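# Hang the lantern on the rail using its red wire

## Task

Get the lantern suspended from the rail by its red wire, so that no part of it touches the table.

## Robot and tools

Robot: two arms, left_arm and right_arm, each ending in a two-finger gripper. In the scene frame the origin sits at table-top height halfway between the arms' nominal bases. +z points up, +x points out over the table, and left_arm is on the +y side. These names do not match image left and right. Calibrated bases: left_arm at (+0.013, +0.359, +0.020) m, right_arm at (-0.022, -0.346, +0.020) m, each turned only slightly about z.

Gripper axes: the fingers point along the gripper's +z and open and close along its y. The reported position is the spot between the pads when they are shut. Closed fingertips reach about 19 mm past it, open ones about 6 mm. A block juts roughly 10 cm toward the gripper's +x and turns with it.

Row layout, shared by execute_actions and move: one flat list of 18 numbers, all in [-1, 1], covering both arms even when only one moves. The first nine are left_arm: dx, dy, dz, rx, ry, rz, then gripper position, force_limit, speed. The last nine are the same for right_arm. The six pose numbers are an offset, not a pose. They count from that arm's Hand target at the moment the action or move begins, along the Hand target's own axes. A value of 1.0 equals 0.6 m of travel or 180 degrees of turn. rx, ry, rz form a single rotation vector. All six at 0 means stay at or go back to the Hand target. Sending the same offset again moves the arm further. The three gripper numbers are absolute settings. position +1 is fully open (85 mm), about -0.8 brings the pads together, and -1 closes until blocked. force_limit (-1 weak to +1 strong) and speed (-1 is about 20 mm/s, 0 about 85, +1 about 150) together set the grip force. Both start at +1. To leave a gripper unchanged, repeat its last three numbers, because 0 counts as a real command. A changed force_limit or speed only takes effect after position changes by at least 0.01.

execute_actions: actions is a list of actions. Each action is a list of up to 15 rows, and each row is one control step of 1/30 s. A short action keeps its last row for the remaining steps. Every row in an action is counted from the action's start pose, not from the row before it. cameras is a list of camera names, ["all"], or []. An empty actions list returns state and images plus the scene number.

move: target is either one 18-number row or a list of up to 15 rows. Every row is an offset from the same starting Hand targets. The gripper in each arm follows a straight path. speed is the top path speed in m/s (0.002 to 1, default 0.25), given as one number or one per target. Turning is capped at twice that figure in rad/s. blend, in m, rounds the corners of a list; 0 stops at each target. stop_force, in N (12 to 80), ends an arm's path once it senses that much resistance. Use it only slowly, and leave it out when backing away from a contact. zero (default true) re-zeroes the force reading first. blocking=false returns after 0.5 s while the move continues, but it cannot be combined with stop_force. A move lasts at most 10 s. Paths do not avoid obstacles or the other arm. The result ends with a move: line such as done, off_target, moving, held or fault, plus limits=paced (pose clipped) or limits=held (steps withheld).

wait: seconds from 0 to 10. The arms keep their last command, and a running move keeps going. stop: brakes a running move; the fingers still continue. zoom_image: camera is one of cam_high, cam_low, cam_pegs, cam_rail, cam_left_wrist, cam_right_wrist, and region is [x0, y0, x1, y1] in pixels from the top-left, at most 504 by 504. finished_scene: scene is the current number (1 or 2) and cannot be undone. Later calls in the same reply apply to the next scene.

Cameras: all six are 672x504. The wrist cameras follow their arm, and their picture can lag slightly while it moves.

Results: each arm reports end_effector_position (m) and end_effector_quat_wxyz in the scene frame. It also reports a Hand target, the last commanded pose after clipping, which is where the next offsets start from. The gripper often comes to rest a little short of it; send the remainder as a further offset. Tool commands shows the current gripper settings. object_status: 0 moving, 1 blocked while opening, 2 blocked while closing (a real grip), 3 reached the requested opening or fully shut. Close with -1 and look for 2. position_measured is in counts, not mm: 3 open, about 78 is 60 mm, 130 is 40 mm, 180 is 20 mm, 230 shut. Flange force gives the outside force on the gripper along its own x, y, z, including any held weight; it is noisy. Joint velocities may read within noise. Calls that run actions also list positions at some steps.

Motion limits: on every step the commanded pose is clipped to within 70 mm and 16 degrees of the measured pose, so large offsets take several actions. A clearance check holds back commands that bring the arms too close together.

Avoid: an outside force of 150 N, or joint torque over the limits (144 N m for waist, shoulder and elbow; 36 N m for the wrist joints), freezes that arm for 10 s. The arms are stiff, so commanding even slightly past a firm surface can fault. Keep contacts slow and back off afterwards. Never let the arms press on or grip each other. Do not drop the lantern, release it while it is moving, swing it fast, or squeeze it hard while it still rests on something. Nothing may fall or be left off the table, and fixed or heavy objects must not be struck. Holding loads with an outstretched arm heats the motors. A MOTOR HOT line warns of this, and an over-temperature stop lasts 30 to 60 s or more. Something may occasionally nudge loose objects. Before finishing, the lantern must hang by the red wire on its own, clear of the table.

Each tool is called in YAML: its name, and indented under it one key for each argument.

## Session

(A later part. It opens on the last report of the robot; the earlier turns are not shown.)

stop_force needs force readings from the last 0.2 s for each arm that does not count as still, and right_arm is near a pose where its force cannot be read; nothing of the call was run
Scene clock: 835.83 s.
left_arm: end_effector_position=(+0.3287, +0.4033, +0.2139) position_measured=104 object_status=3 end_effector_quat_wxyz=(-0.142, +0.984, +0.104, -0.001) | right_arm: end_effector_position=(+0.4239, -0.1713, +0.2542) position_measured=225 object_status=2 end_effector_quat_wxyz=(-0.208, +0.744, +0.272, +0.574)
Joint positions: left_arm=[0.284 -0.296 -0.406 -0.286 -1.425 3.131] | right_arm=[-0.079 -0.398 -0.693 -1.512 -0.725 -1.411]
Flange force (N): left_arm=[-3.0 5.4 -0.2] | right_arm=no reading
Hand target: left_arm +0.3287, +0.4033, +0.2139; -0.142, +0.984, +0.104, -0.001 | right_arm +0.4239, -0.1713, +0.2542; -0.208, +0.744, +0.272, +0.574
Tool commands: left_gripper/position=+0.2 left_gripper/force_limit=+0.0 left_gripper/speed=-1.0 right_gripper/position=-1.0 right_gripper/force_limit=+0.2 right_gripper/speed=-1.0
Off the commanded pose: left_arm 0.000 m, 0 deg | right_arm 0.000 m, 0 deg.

move:
  target: [0,0,0,0,0,0,0.2,0,-1,-0.0161,0,0.0043,0,0,0,-1,0.2,-1]
  speed: 0.015
  cameras: ["cam_low","cam_rail","cam_high"]

zoom_image:
  camera: "cam_low"
  region: [160, 50, 270, 160]

zoom_image:
  camera: "cam_rail"
  region: [280, 60, 430, 210]

Scene clock: 840.67 s.
left_arm: end_effector_position=(+0.3287, +0.4033, +0.2139) position_measured=104 object_status=3 end_effector_quat_wxyz=(-0.142, +0.984, +0.104, -0.001) | right_arm: end_effector_position=(+0.4240, -0.1713, +0.2442) position_measured=225 object_status=2 end_effector_quat_wxyz=(-0.208, +0.744, +0.272, +0.574)
Joint positions: left_arm=[0.284 -0.296 -0.406 -0.286 -1.425 3.131] | right_arm=[-0.1 -0.372 -0.704 -1.547 -0.744 -1.354]
Flange force (N): left_arm=[-3.1 5.4 0.4] | right_arm=[-1.5 0.1 -1.2]
Hand target: left_arm +0.3287, +0.4033, +0.2139; -0.142, +0.984, +0.104, -0.001 | right_arm +0.4240, -0.1713, +0.2442; -0.208, +0.744, +0.272, +0.574
Off the commanded pose: left_arm 0.000 m, 0 deg | right_arm 0.000 m, 0 deg.
move: done
Images, in order (width x height): cam_high 672x504, cam_low 672x504, cam_rail 672x504.

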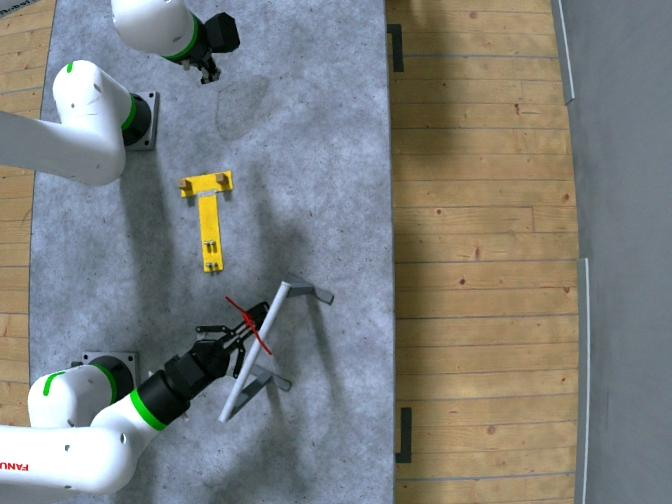

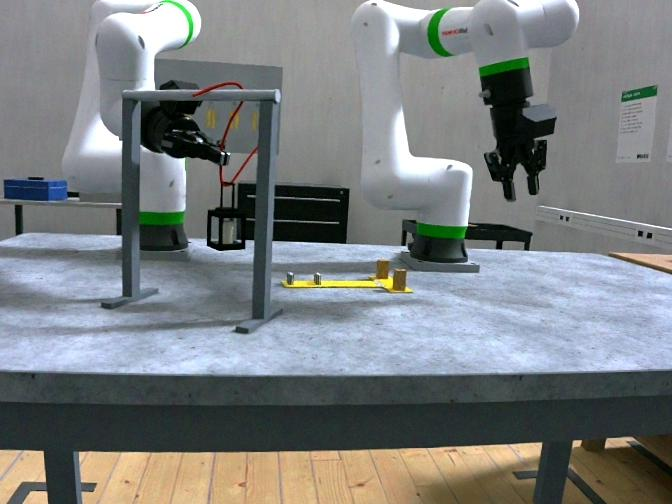

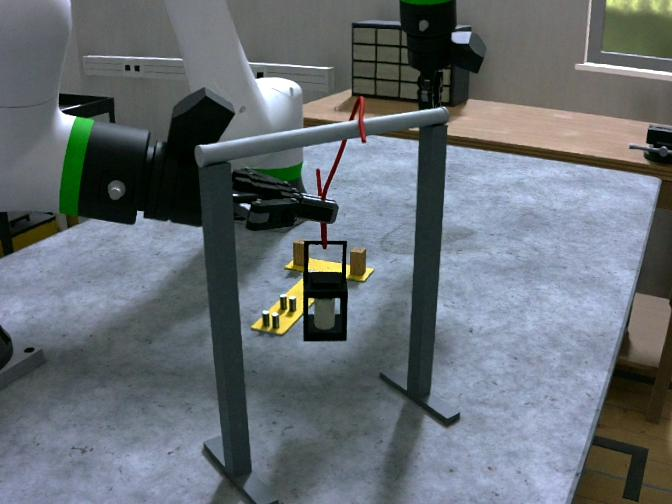

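Scaled by 4.582 from the camera's 672x504 image, which has a finer 960x720 frame.

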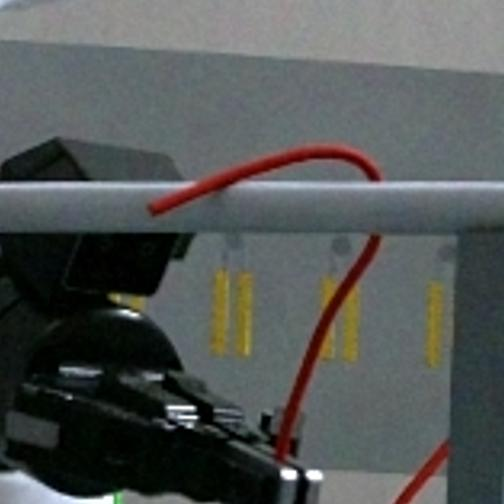

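Scaled by 3.360 from the camera's 672x504 image, which has a finer 960x720 frame.

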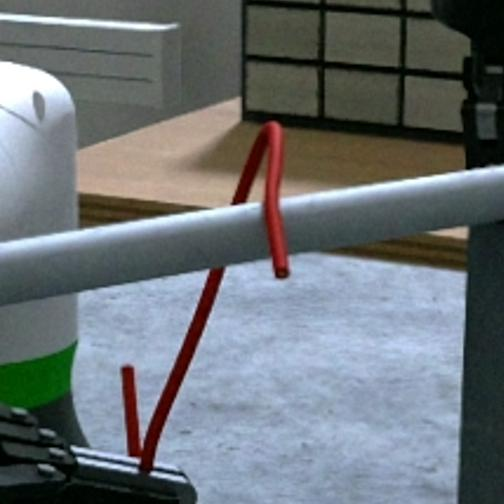

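move:
  target: [0,0,0,0,0,0,0.2,0,-1,0,0.02,0,0,0,0,-1,0.2,-1]
  speed: 0.015

move:
  target: [0,0,0,0,0,0,0.2,0,-1,-0.013,0,0.0035,0,0,0,-1,0.2,-1]
  speed: 0.01
  cameras: ["cam_low","cam_rail","cam_high"]

zoom_image:
  camera: "cam_low"
  region: [160, 50, 270, 160]

zoom_image:
  camera: "cam_rail"
  region: [280, 60, 430, 210]

zoom_image:
  camera: "cam_high"
  region: [210, 290, 310, 390]

Scene clock: 852.37 s.
left_arm: end_effector_position=(+0.3287, +0.4033, +0.2139) position_measured=104 object_status=3 end_effector_quat_wxyz=(-0.142, +0.984, +0.104, -0.001) | right_arm: end_effector_position=(+0.4317, -0.1805, +0.2443) position_measured=225 object_status=2 end_effector_quat_wxyz=(-0.208, +0.744, +0.272, +0.574)
Joint positions: left_arm=[0.284 -0.296 -0.406 -0.286 -1.425 3.131] | right_arm=[-0.139 -0.341 -0.685 -1.548 -0.78 -1.335]
Flange force (N): left_arm=[-3.7 5.0 0.0] | right_arm=[-5.6 -1.7 0.2]
Hand target: left_arm +0.3287, +0.4033, +0.2139; -0.142, +0.984, +0.104, -0.001 | right_arm +0.4317, -0.1805, +0.2443; -0.208, +0.744, +0.272, +0.574
Off the commanded pose: left_arm 0.000 m, 0 deg | right_arm 0.000 m, 0 deg.
move: done

Scene clock: 853.43 s.
left_arm: end_effector_position=(+0.3287, +0.4033, +0.2139) position_measured=104 object_status=3 end_effector_quat_wxyz=(-0.142, +0.984, +0.104, -0.001) | right_arm: end_effector_position=(+0.4318, -0.1805, +0.2362) position_measured=225 object_status=2 end_effector_quat_wxyz=(-0.208, +0.744, +0.272, +0.574)
Joint positions: left_arm=[0.284 -0.296 -0.406 -0.286 -1.425 3.131] | right_arm=[-0.154 -0.319 -0.694 -1.574 -0.794 -1.291]
Flange force (N): left_arm=[-3.5 5.4 -0.1] | right_arm=[1.0 1.1 0.9]
Hand target: left_arm +0.3287, +0.4033, +0.2139; -0.142, +0.984, +0.104, -0.001 | right_arm +0.4318, -0.1805, +0.2362; -0.208, +0.744, +0.272, +0.574
Off the commanded pose: left_arm 0.000 m, 0 deg | right_arm 0.000 m, 0 deg.
move: done
Images, in order (width x height): cam_high 672x504, cam_low 672x504, cam_rail 672x504.

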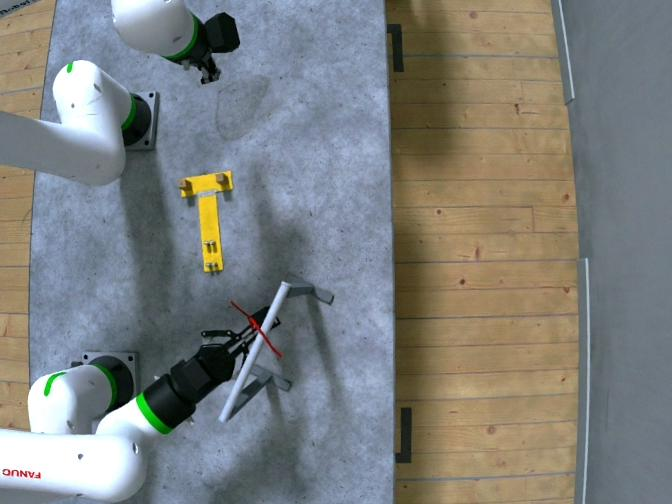

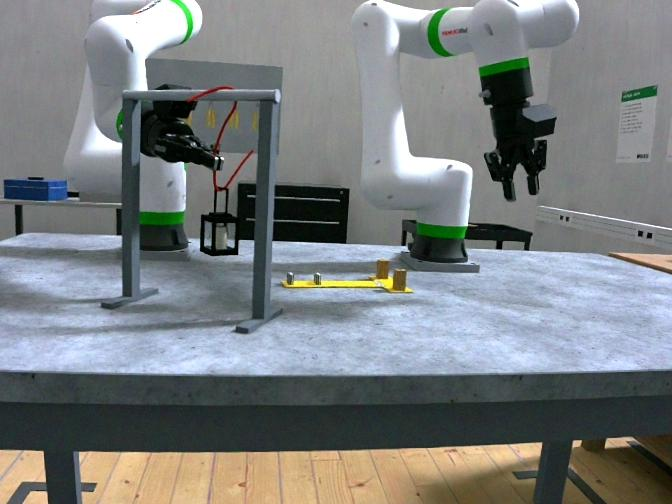

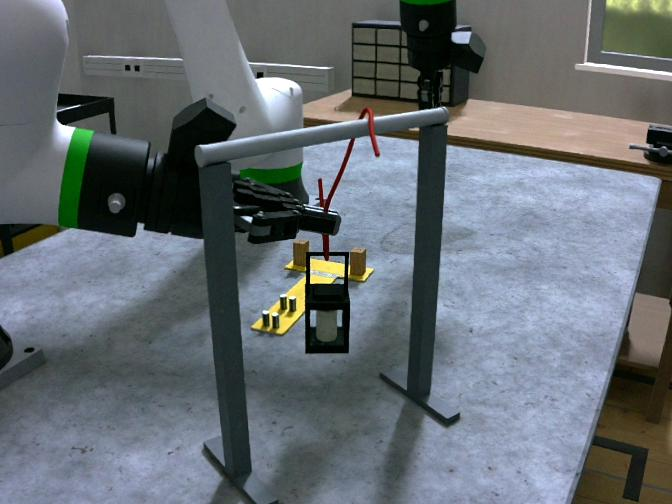

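Scaled by 4.582 from the camera's 672x504 image, which has a finer 960x720 frame.

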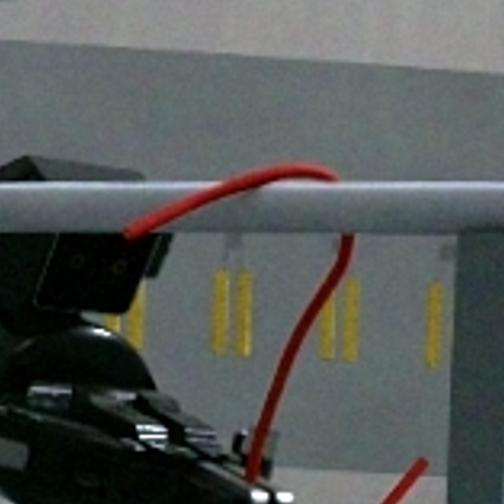

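Scaled by 3.360 from the camera's 672x504 image, which has a finer 960x720 frame.

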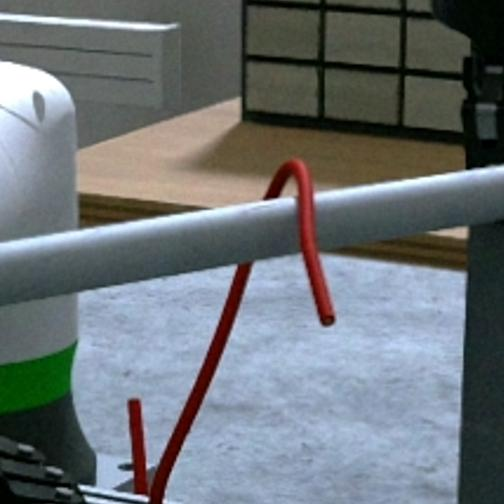

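Scaled by 5.040 from the camera's 672x504 image, which has a finer 960x720 frame.

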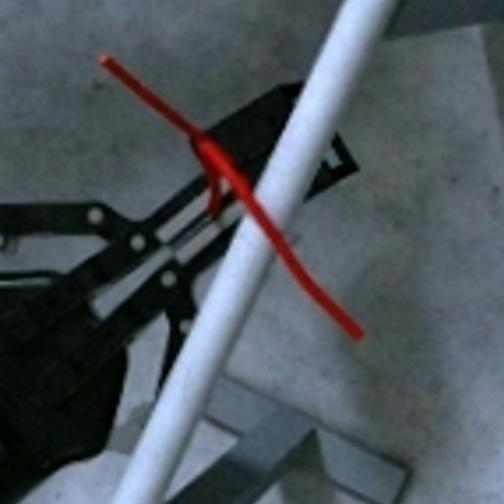

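move:
  target: [0,0,0,0,0,0,0.2,0,-1,0.0035,0.008,-0.001,0,0,0,-1,0.2,-1]
  speed: 0.015

move:
  target: [0,0,0,0,0,0,0.2,0,-1,0,0,0,0,0,0,-0.6,0.2,-1]

wait:
  seconds: 1.5
  cameras: ["cam_low","cam_rail","cam_high"]

zoom_image:
  camera: "cam_low"
  region: [160, 50, 310, 200]

zoom_image:
  camera: "cam_rail"
  region: [230, 80, 430, 280]

Scene clock: 861.97 s.
left_arm: end_effector_position=(+0.3287, +0.4033, +0.2139) position_measured=104 object_status=3 end_effector_quat_wxyz=(-0.142, +0.984, +0.104, -0.001) | right_arm: end_effector_position=(+0.4348, -0.1842, +0.2384) position_measured=225 object_status=2 end_effector_quat_wxyz=(-0.208, +0.744, +0.272, +0.574)
Joint positions: left_arm=[0.284 -0.296 -0.406 -0.286 -1.425 3.131] | right_arm=[-0.164 -0.313 -0.684 -1.566 -0.803 -1.297]
Flange force (N): left_arm=[-3.5 5.0 0.2] | right_arm=[-5.1 -1.5 0.0]
Hand target: left_arm +0.3287, +0.4033, +0.2139; -0.142, +0.984, +0.104, -0.001 | right_arm +0.4348, -0.1842, +0.2384; -0.208, +0.744, +0.272, +0.574
Off the commanded pose: left_arm 0.000 m, 0 deg | right_arm 0.000 m, 0 deg.
move: done

Scene clock: 862.63 s.
left_arm: end_effector_position=(+0.3287, +0.4033, +0.2139) position_measured=104 object_status=3 end_effector_quat_wxyz=(-0.142, +0.984, +0.104, -0.001) | right_arm: end_effector_position=(+0.4348, -0.1842, +0.2384) position_measured=205 object_status=0 end_effector_quat_wxyz=(-0.208, +0.744, +0.272, +0.574)
Joint positions: left_arm=[0.284 -0.296 -0.406 -0.286 -1.425 3.131] | right_arm=[-0.164 -0.313 -0.684 -1.566 -0.803 -1.297]
Flange force (N): left_arm=[-3.2 5.5 -0.2] | right_arm=[-2.8 -1.6 -0.1]
Hand target: left_arm +0.3287, +0.4033, +0.2139; -0.142, +0.984, +0.104, -0.001 | right_arm +0.4348, -0.1842, +0.2384; -0.208, +0.744, +0.272, +0.574
Off the commanded pose: left_arm 0.000 m, 0 deg | right_arm 0.000 m, 0 deg.
move: done

Scene clock: 864.13 s.
left_arm: end_effector_position=(+0.3287, +0.4033, +0.2139) position_measured=104 object_status=3 end_effector_quat_wxyz=(-0.142, +0.984, +0.104, -0.001) | right_arm: end_effector_position=(+0.4348, -0.1842, +0.2384) position_measured=205 object_status=3 end_effector_quat_wxyz=(-0.208, +0.744, +0.272, +0.574)
Joint positions: left_arm=[0.284 -0.296 -0.406 -0.286 -1.425 3.131] | right_arm=[-0.164 -0.313 -0.684 -1.566 -0.803 -1.297]
Flange force (N): left_arm=[-3.8 5.4 0.5] | right_arm=[-2.8 -1.8 -0.9]
Hand target: left_arm +0.3287, +0.4033, +0.2139; -0.142, +0.984, +0.104, -0.001 | right_arm +0.4348, -0.1842, +0.2384; -0.208, +0.744, +0.272, +0.574
Tool commands: left_gripper/position=+0.2 left_gripper/force_limit=+0.0 left_gripper/speed=-1.0 right_gripper/position=-0.6 right_gripper/force_limit=+0.2 right_gripper/speed=-1.0
Off the commanded pose: left_arm 0.000 m, 0 deg | right_arm 0.000 m, 0 deg.
wait: 1.50 s; at rest by 0.17 s
Images, in order (width x height): cam_high 672x504, cam_low 672x504, cam_rail 672x504.

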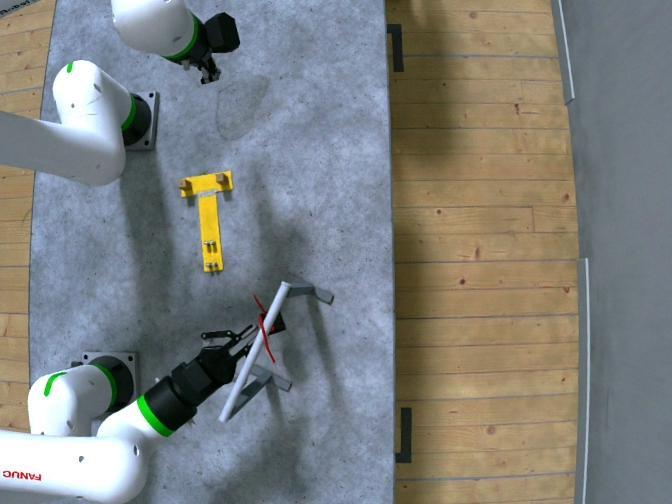

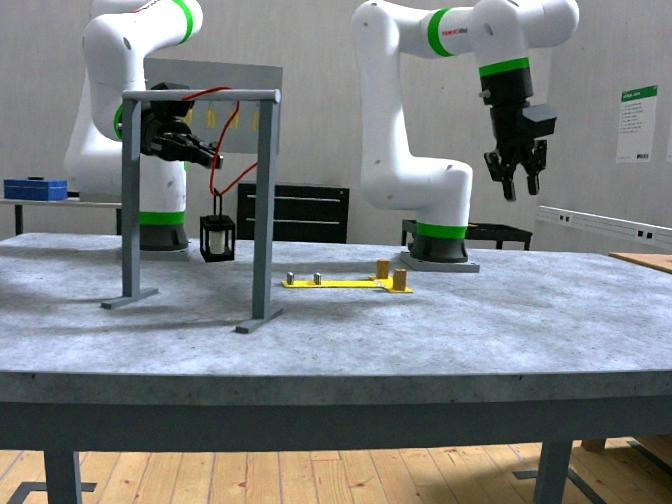

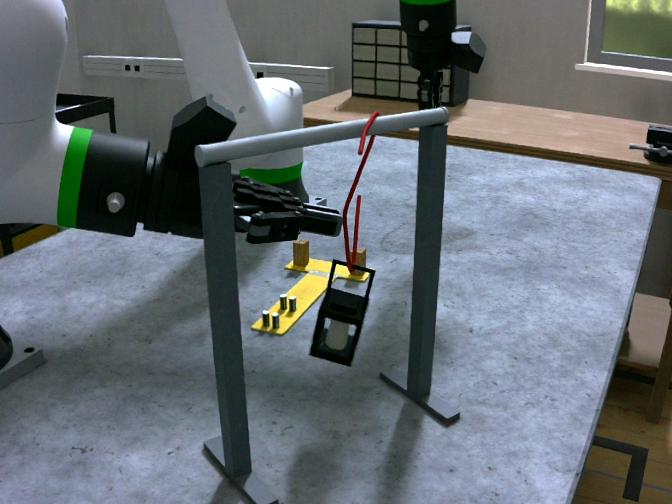

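Scaled by 3.360 from the camera's 672x504 image, which has a finer 960x720 frame.

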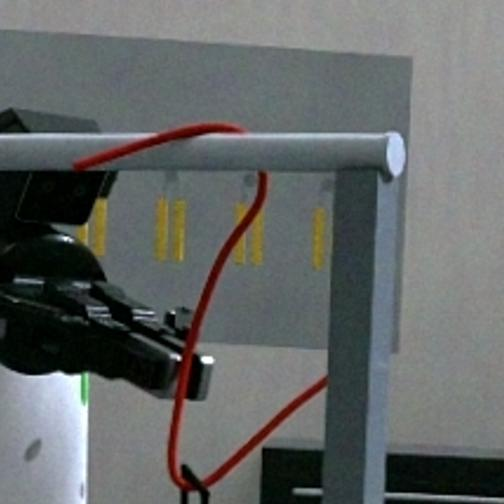

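Scaled by 2.520 from the camera's 672x504 image, which has a finer 960x720 frame.

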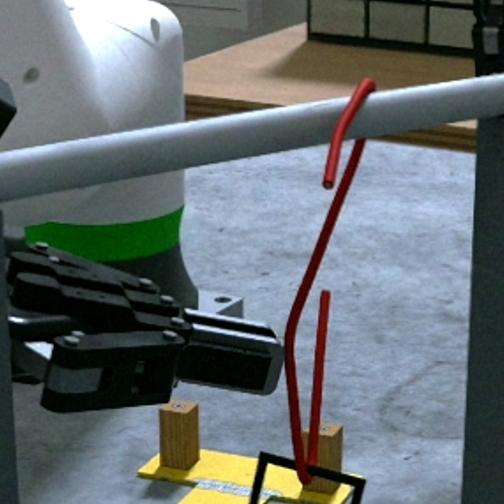

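move:
  target: [0,0,0,0,0,0,0.2,0,-1,0,0,-0.15,0,0,0,-0.6,0.2,-1]
  speed: 0.05

wait:
  seconds: 2
  cameras: ["cam_low","cam_rail","cam_high"]

zoom_image:
  camera: "cam_rail"
  region: [230, 80, 480, 380]

Scene clock: 870.93 s.
left_arm: end_effector_position=(+0.3287, +0.4033, +0.2139) position_measured=104 object_status=3 end_effector_quat_wxyz=(-0.142, +0.984, +0.104, -0.001) | right_arm: end_effector_position=(+0.3681, -0.2401, +0.2614) position_measured=205 object_status=3 end_effector_quat_wxyz=(-0.208, +0.744, +0.272, +0.574)
Joint positions: left_arm=[0.284 -0.296 -0.406 -0.286 -1.425 3.131] | right_arm=[-0.403 -0.551 -0.758 -1.39 -1.048 -1.474]
Flange force (N): left_arm=[-2.7 5.7 0.3] | right_arm=[-3.0 -2.4 0.2]
Hand target: left_arm +0.3287, +0.4033, +0.2139; -0.142, +0.984, +0.104, -0.001 | right_arm +0.3681, -0.2401, +0.2614; -0.208, +0.744, +0.272, +0.574
Off the commanded pose: left_arm 0.000 m, 0 deg | right_arm 0.000 m, 0 deg.
move: done

Scene clock: 872.93 s.
left_arm: end_effector_position=(+0.3287, +0.4033, +0.2139) position_measured=104 object_status=3 end_effector_quat_wxyz=(-0.142, +0.984, +0.104, -0.001) | right_arm: end_effector_position=(+0.3681, -0.2401, +0.2614) position_measured=205 object_status=3 end_effector_quat_wxyz=(-0.208, +0.744, +0.272, +0.574)
Joint positions: left_arm=[0.284 -0.296 -0.406 -0.286 -1.425 3.131] | right_arm=[-0.403 -0.551 -0.758 -1.39 -1.048 -1.474]
Flange force (N): left_arm=[-3.3 5.7 0.1] | right_arm=[-2.9 -1.6 0.7]
Hand target: left_arm +0.3287, +0.4033, +0.2139; -0.142, +0.984, +0.104, -0.001 | right_arm +0.3681, -0.2401, +0.2614; -0.208, +0.744, +0.272, +0.574
Tool commands: left_gripper/position=+0.2 left_gripper/force_limit=+0.0 left_gripper/speed=-1.0 right_gripper/position=-0.6 right_gripper/force_limit=+0.2 right_gripper/speed=-1.0
Off the commanded pose: left_arm 0.000 m, 0 deg | right_arm 0.000 m, 0 deg.
wait: 2.00 s; at rest by 0.17 s
Images, in order (width x height): cam_high 672x504, cam_low 672x504, cam_rail 672x504.

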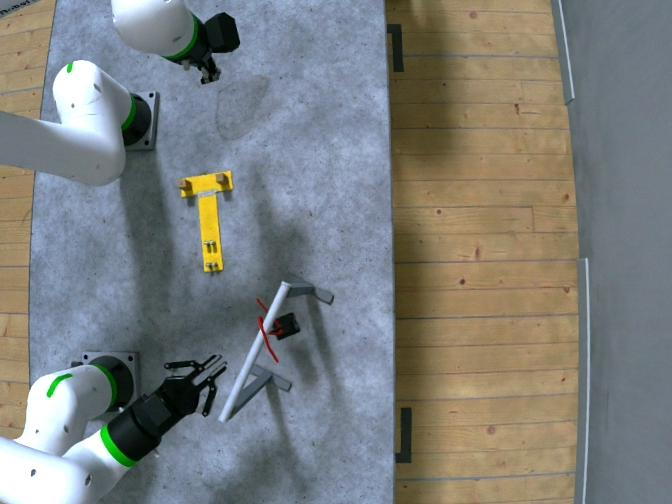

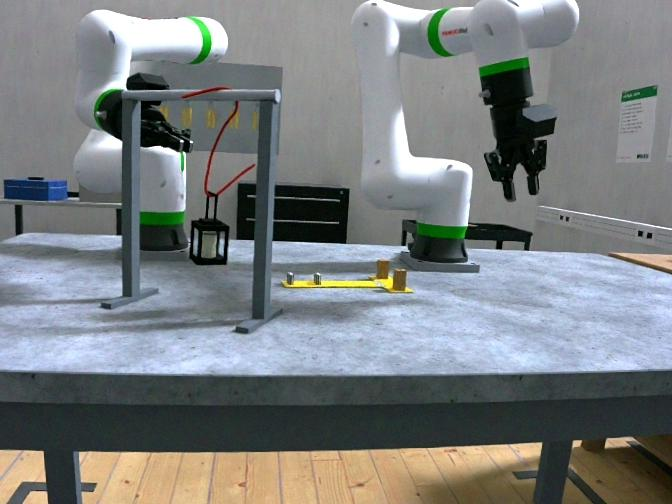

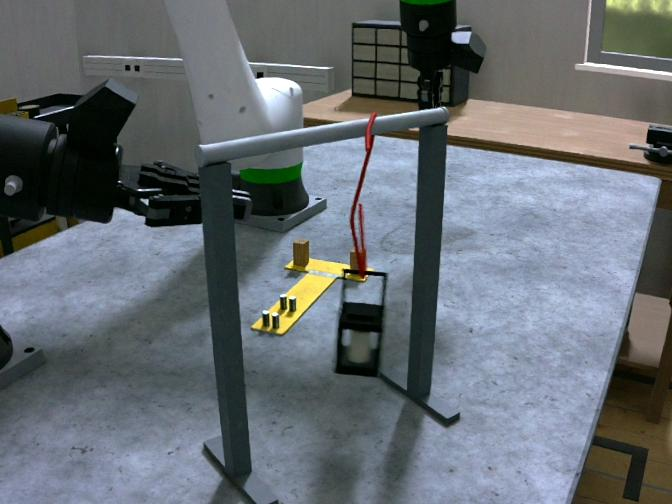

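Scaled by 1.680 from the camera's 672x504 image, which has a finer 960x720 frame.

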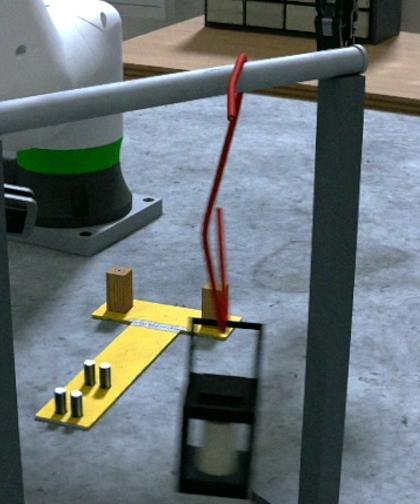

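Hanging and swinging gently; let it settle briefly.

wait:
  seconds: 4
  cameras: ["cam_rail"]

finished_scene:
  scene: 2

Scene clock: 878.93 s.
left_arm: end_effector_position=(+0.3287, +0.4033, +0.2139) position_measured=104 object_status=3 end_effector_quat_wxyz=(-0.142, +0.984, +0.104, -0.001) | right_arm: end_effector_position=(+0.3681, -0.2401, +0.2614) position_measured=205 object_status=3 end_effector_quat_wxyz=(-0.208, +0.744, +0.272, +0.574)
Joint positions: left_arm=[0.284 -0.296 -0.406 -0.286 -1.425 3.131] | right_arm=[-0.403 -0.551 -0.758 -1.39 -1.048 -1.474]
Flange force (N): left_arm=[-3.1 5.8 0.1] | right_arm=[-2.8 -1.3 0.7]
Hand target: left_arm +0.3287, +0.4033, +0.2139; -0.142, +0.984, +0.104, -0.001 | right_arm +0.3681, -0.2401, +0.2614; -0.208, +0.744, +0.272, +0.574
Tool commands: left_gripper/position=+0.2 left_gripper/force_limit=+0.0 left_gripper/speed=-1.0 right_gripper/position=-0.6 right_gripper/force_limit=+0.2 right_gripper/speed=-1.0
Off the commanded pose: left_arm 0.000 m, 0 deg | right_arm 0.000 m, 0 deg.
wait: 4.00 s; at rest from the start
Images, in order (width x height): cam_rail 672x504.

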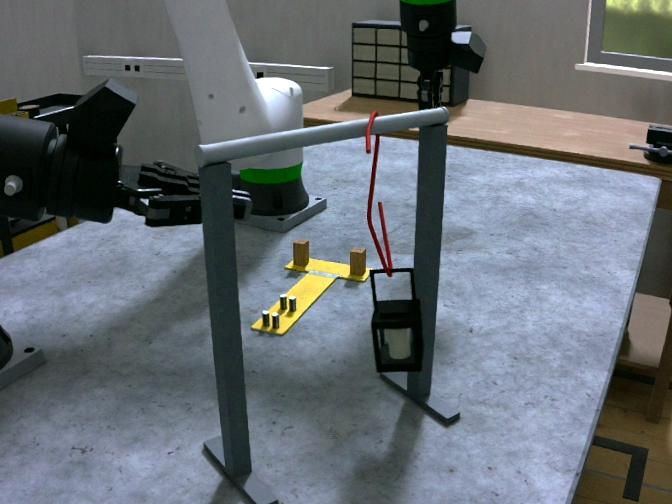

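The scene is finished: the task was done.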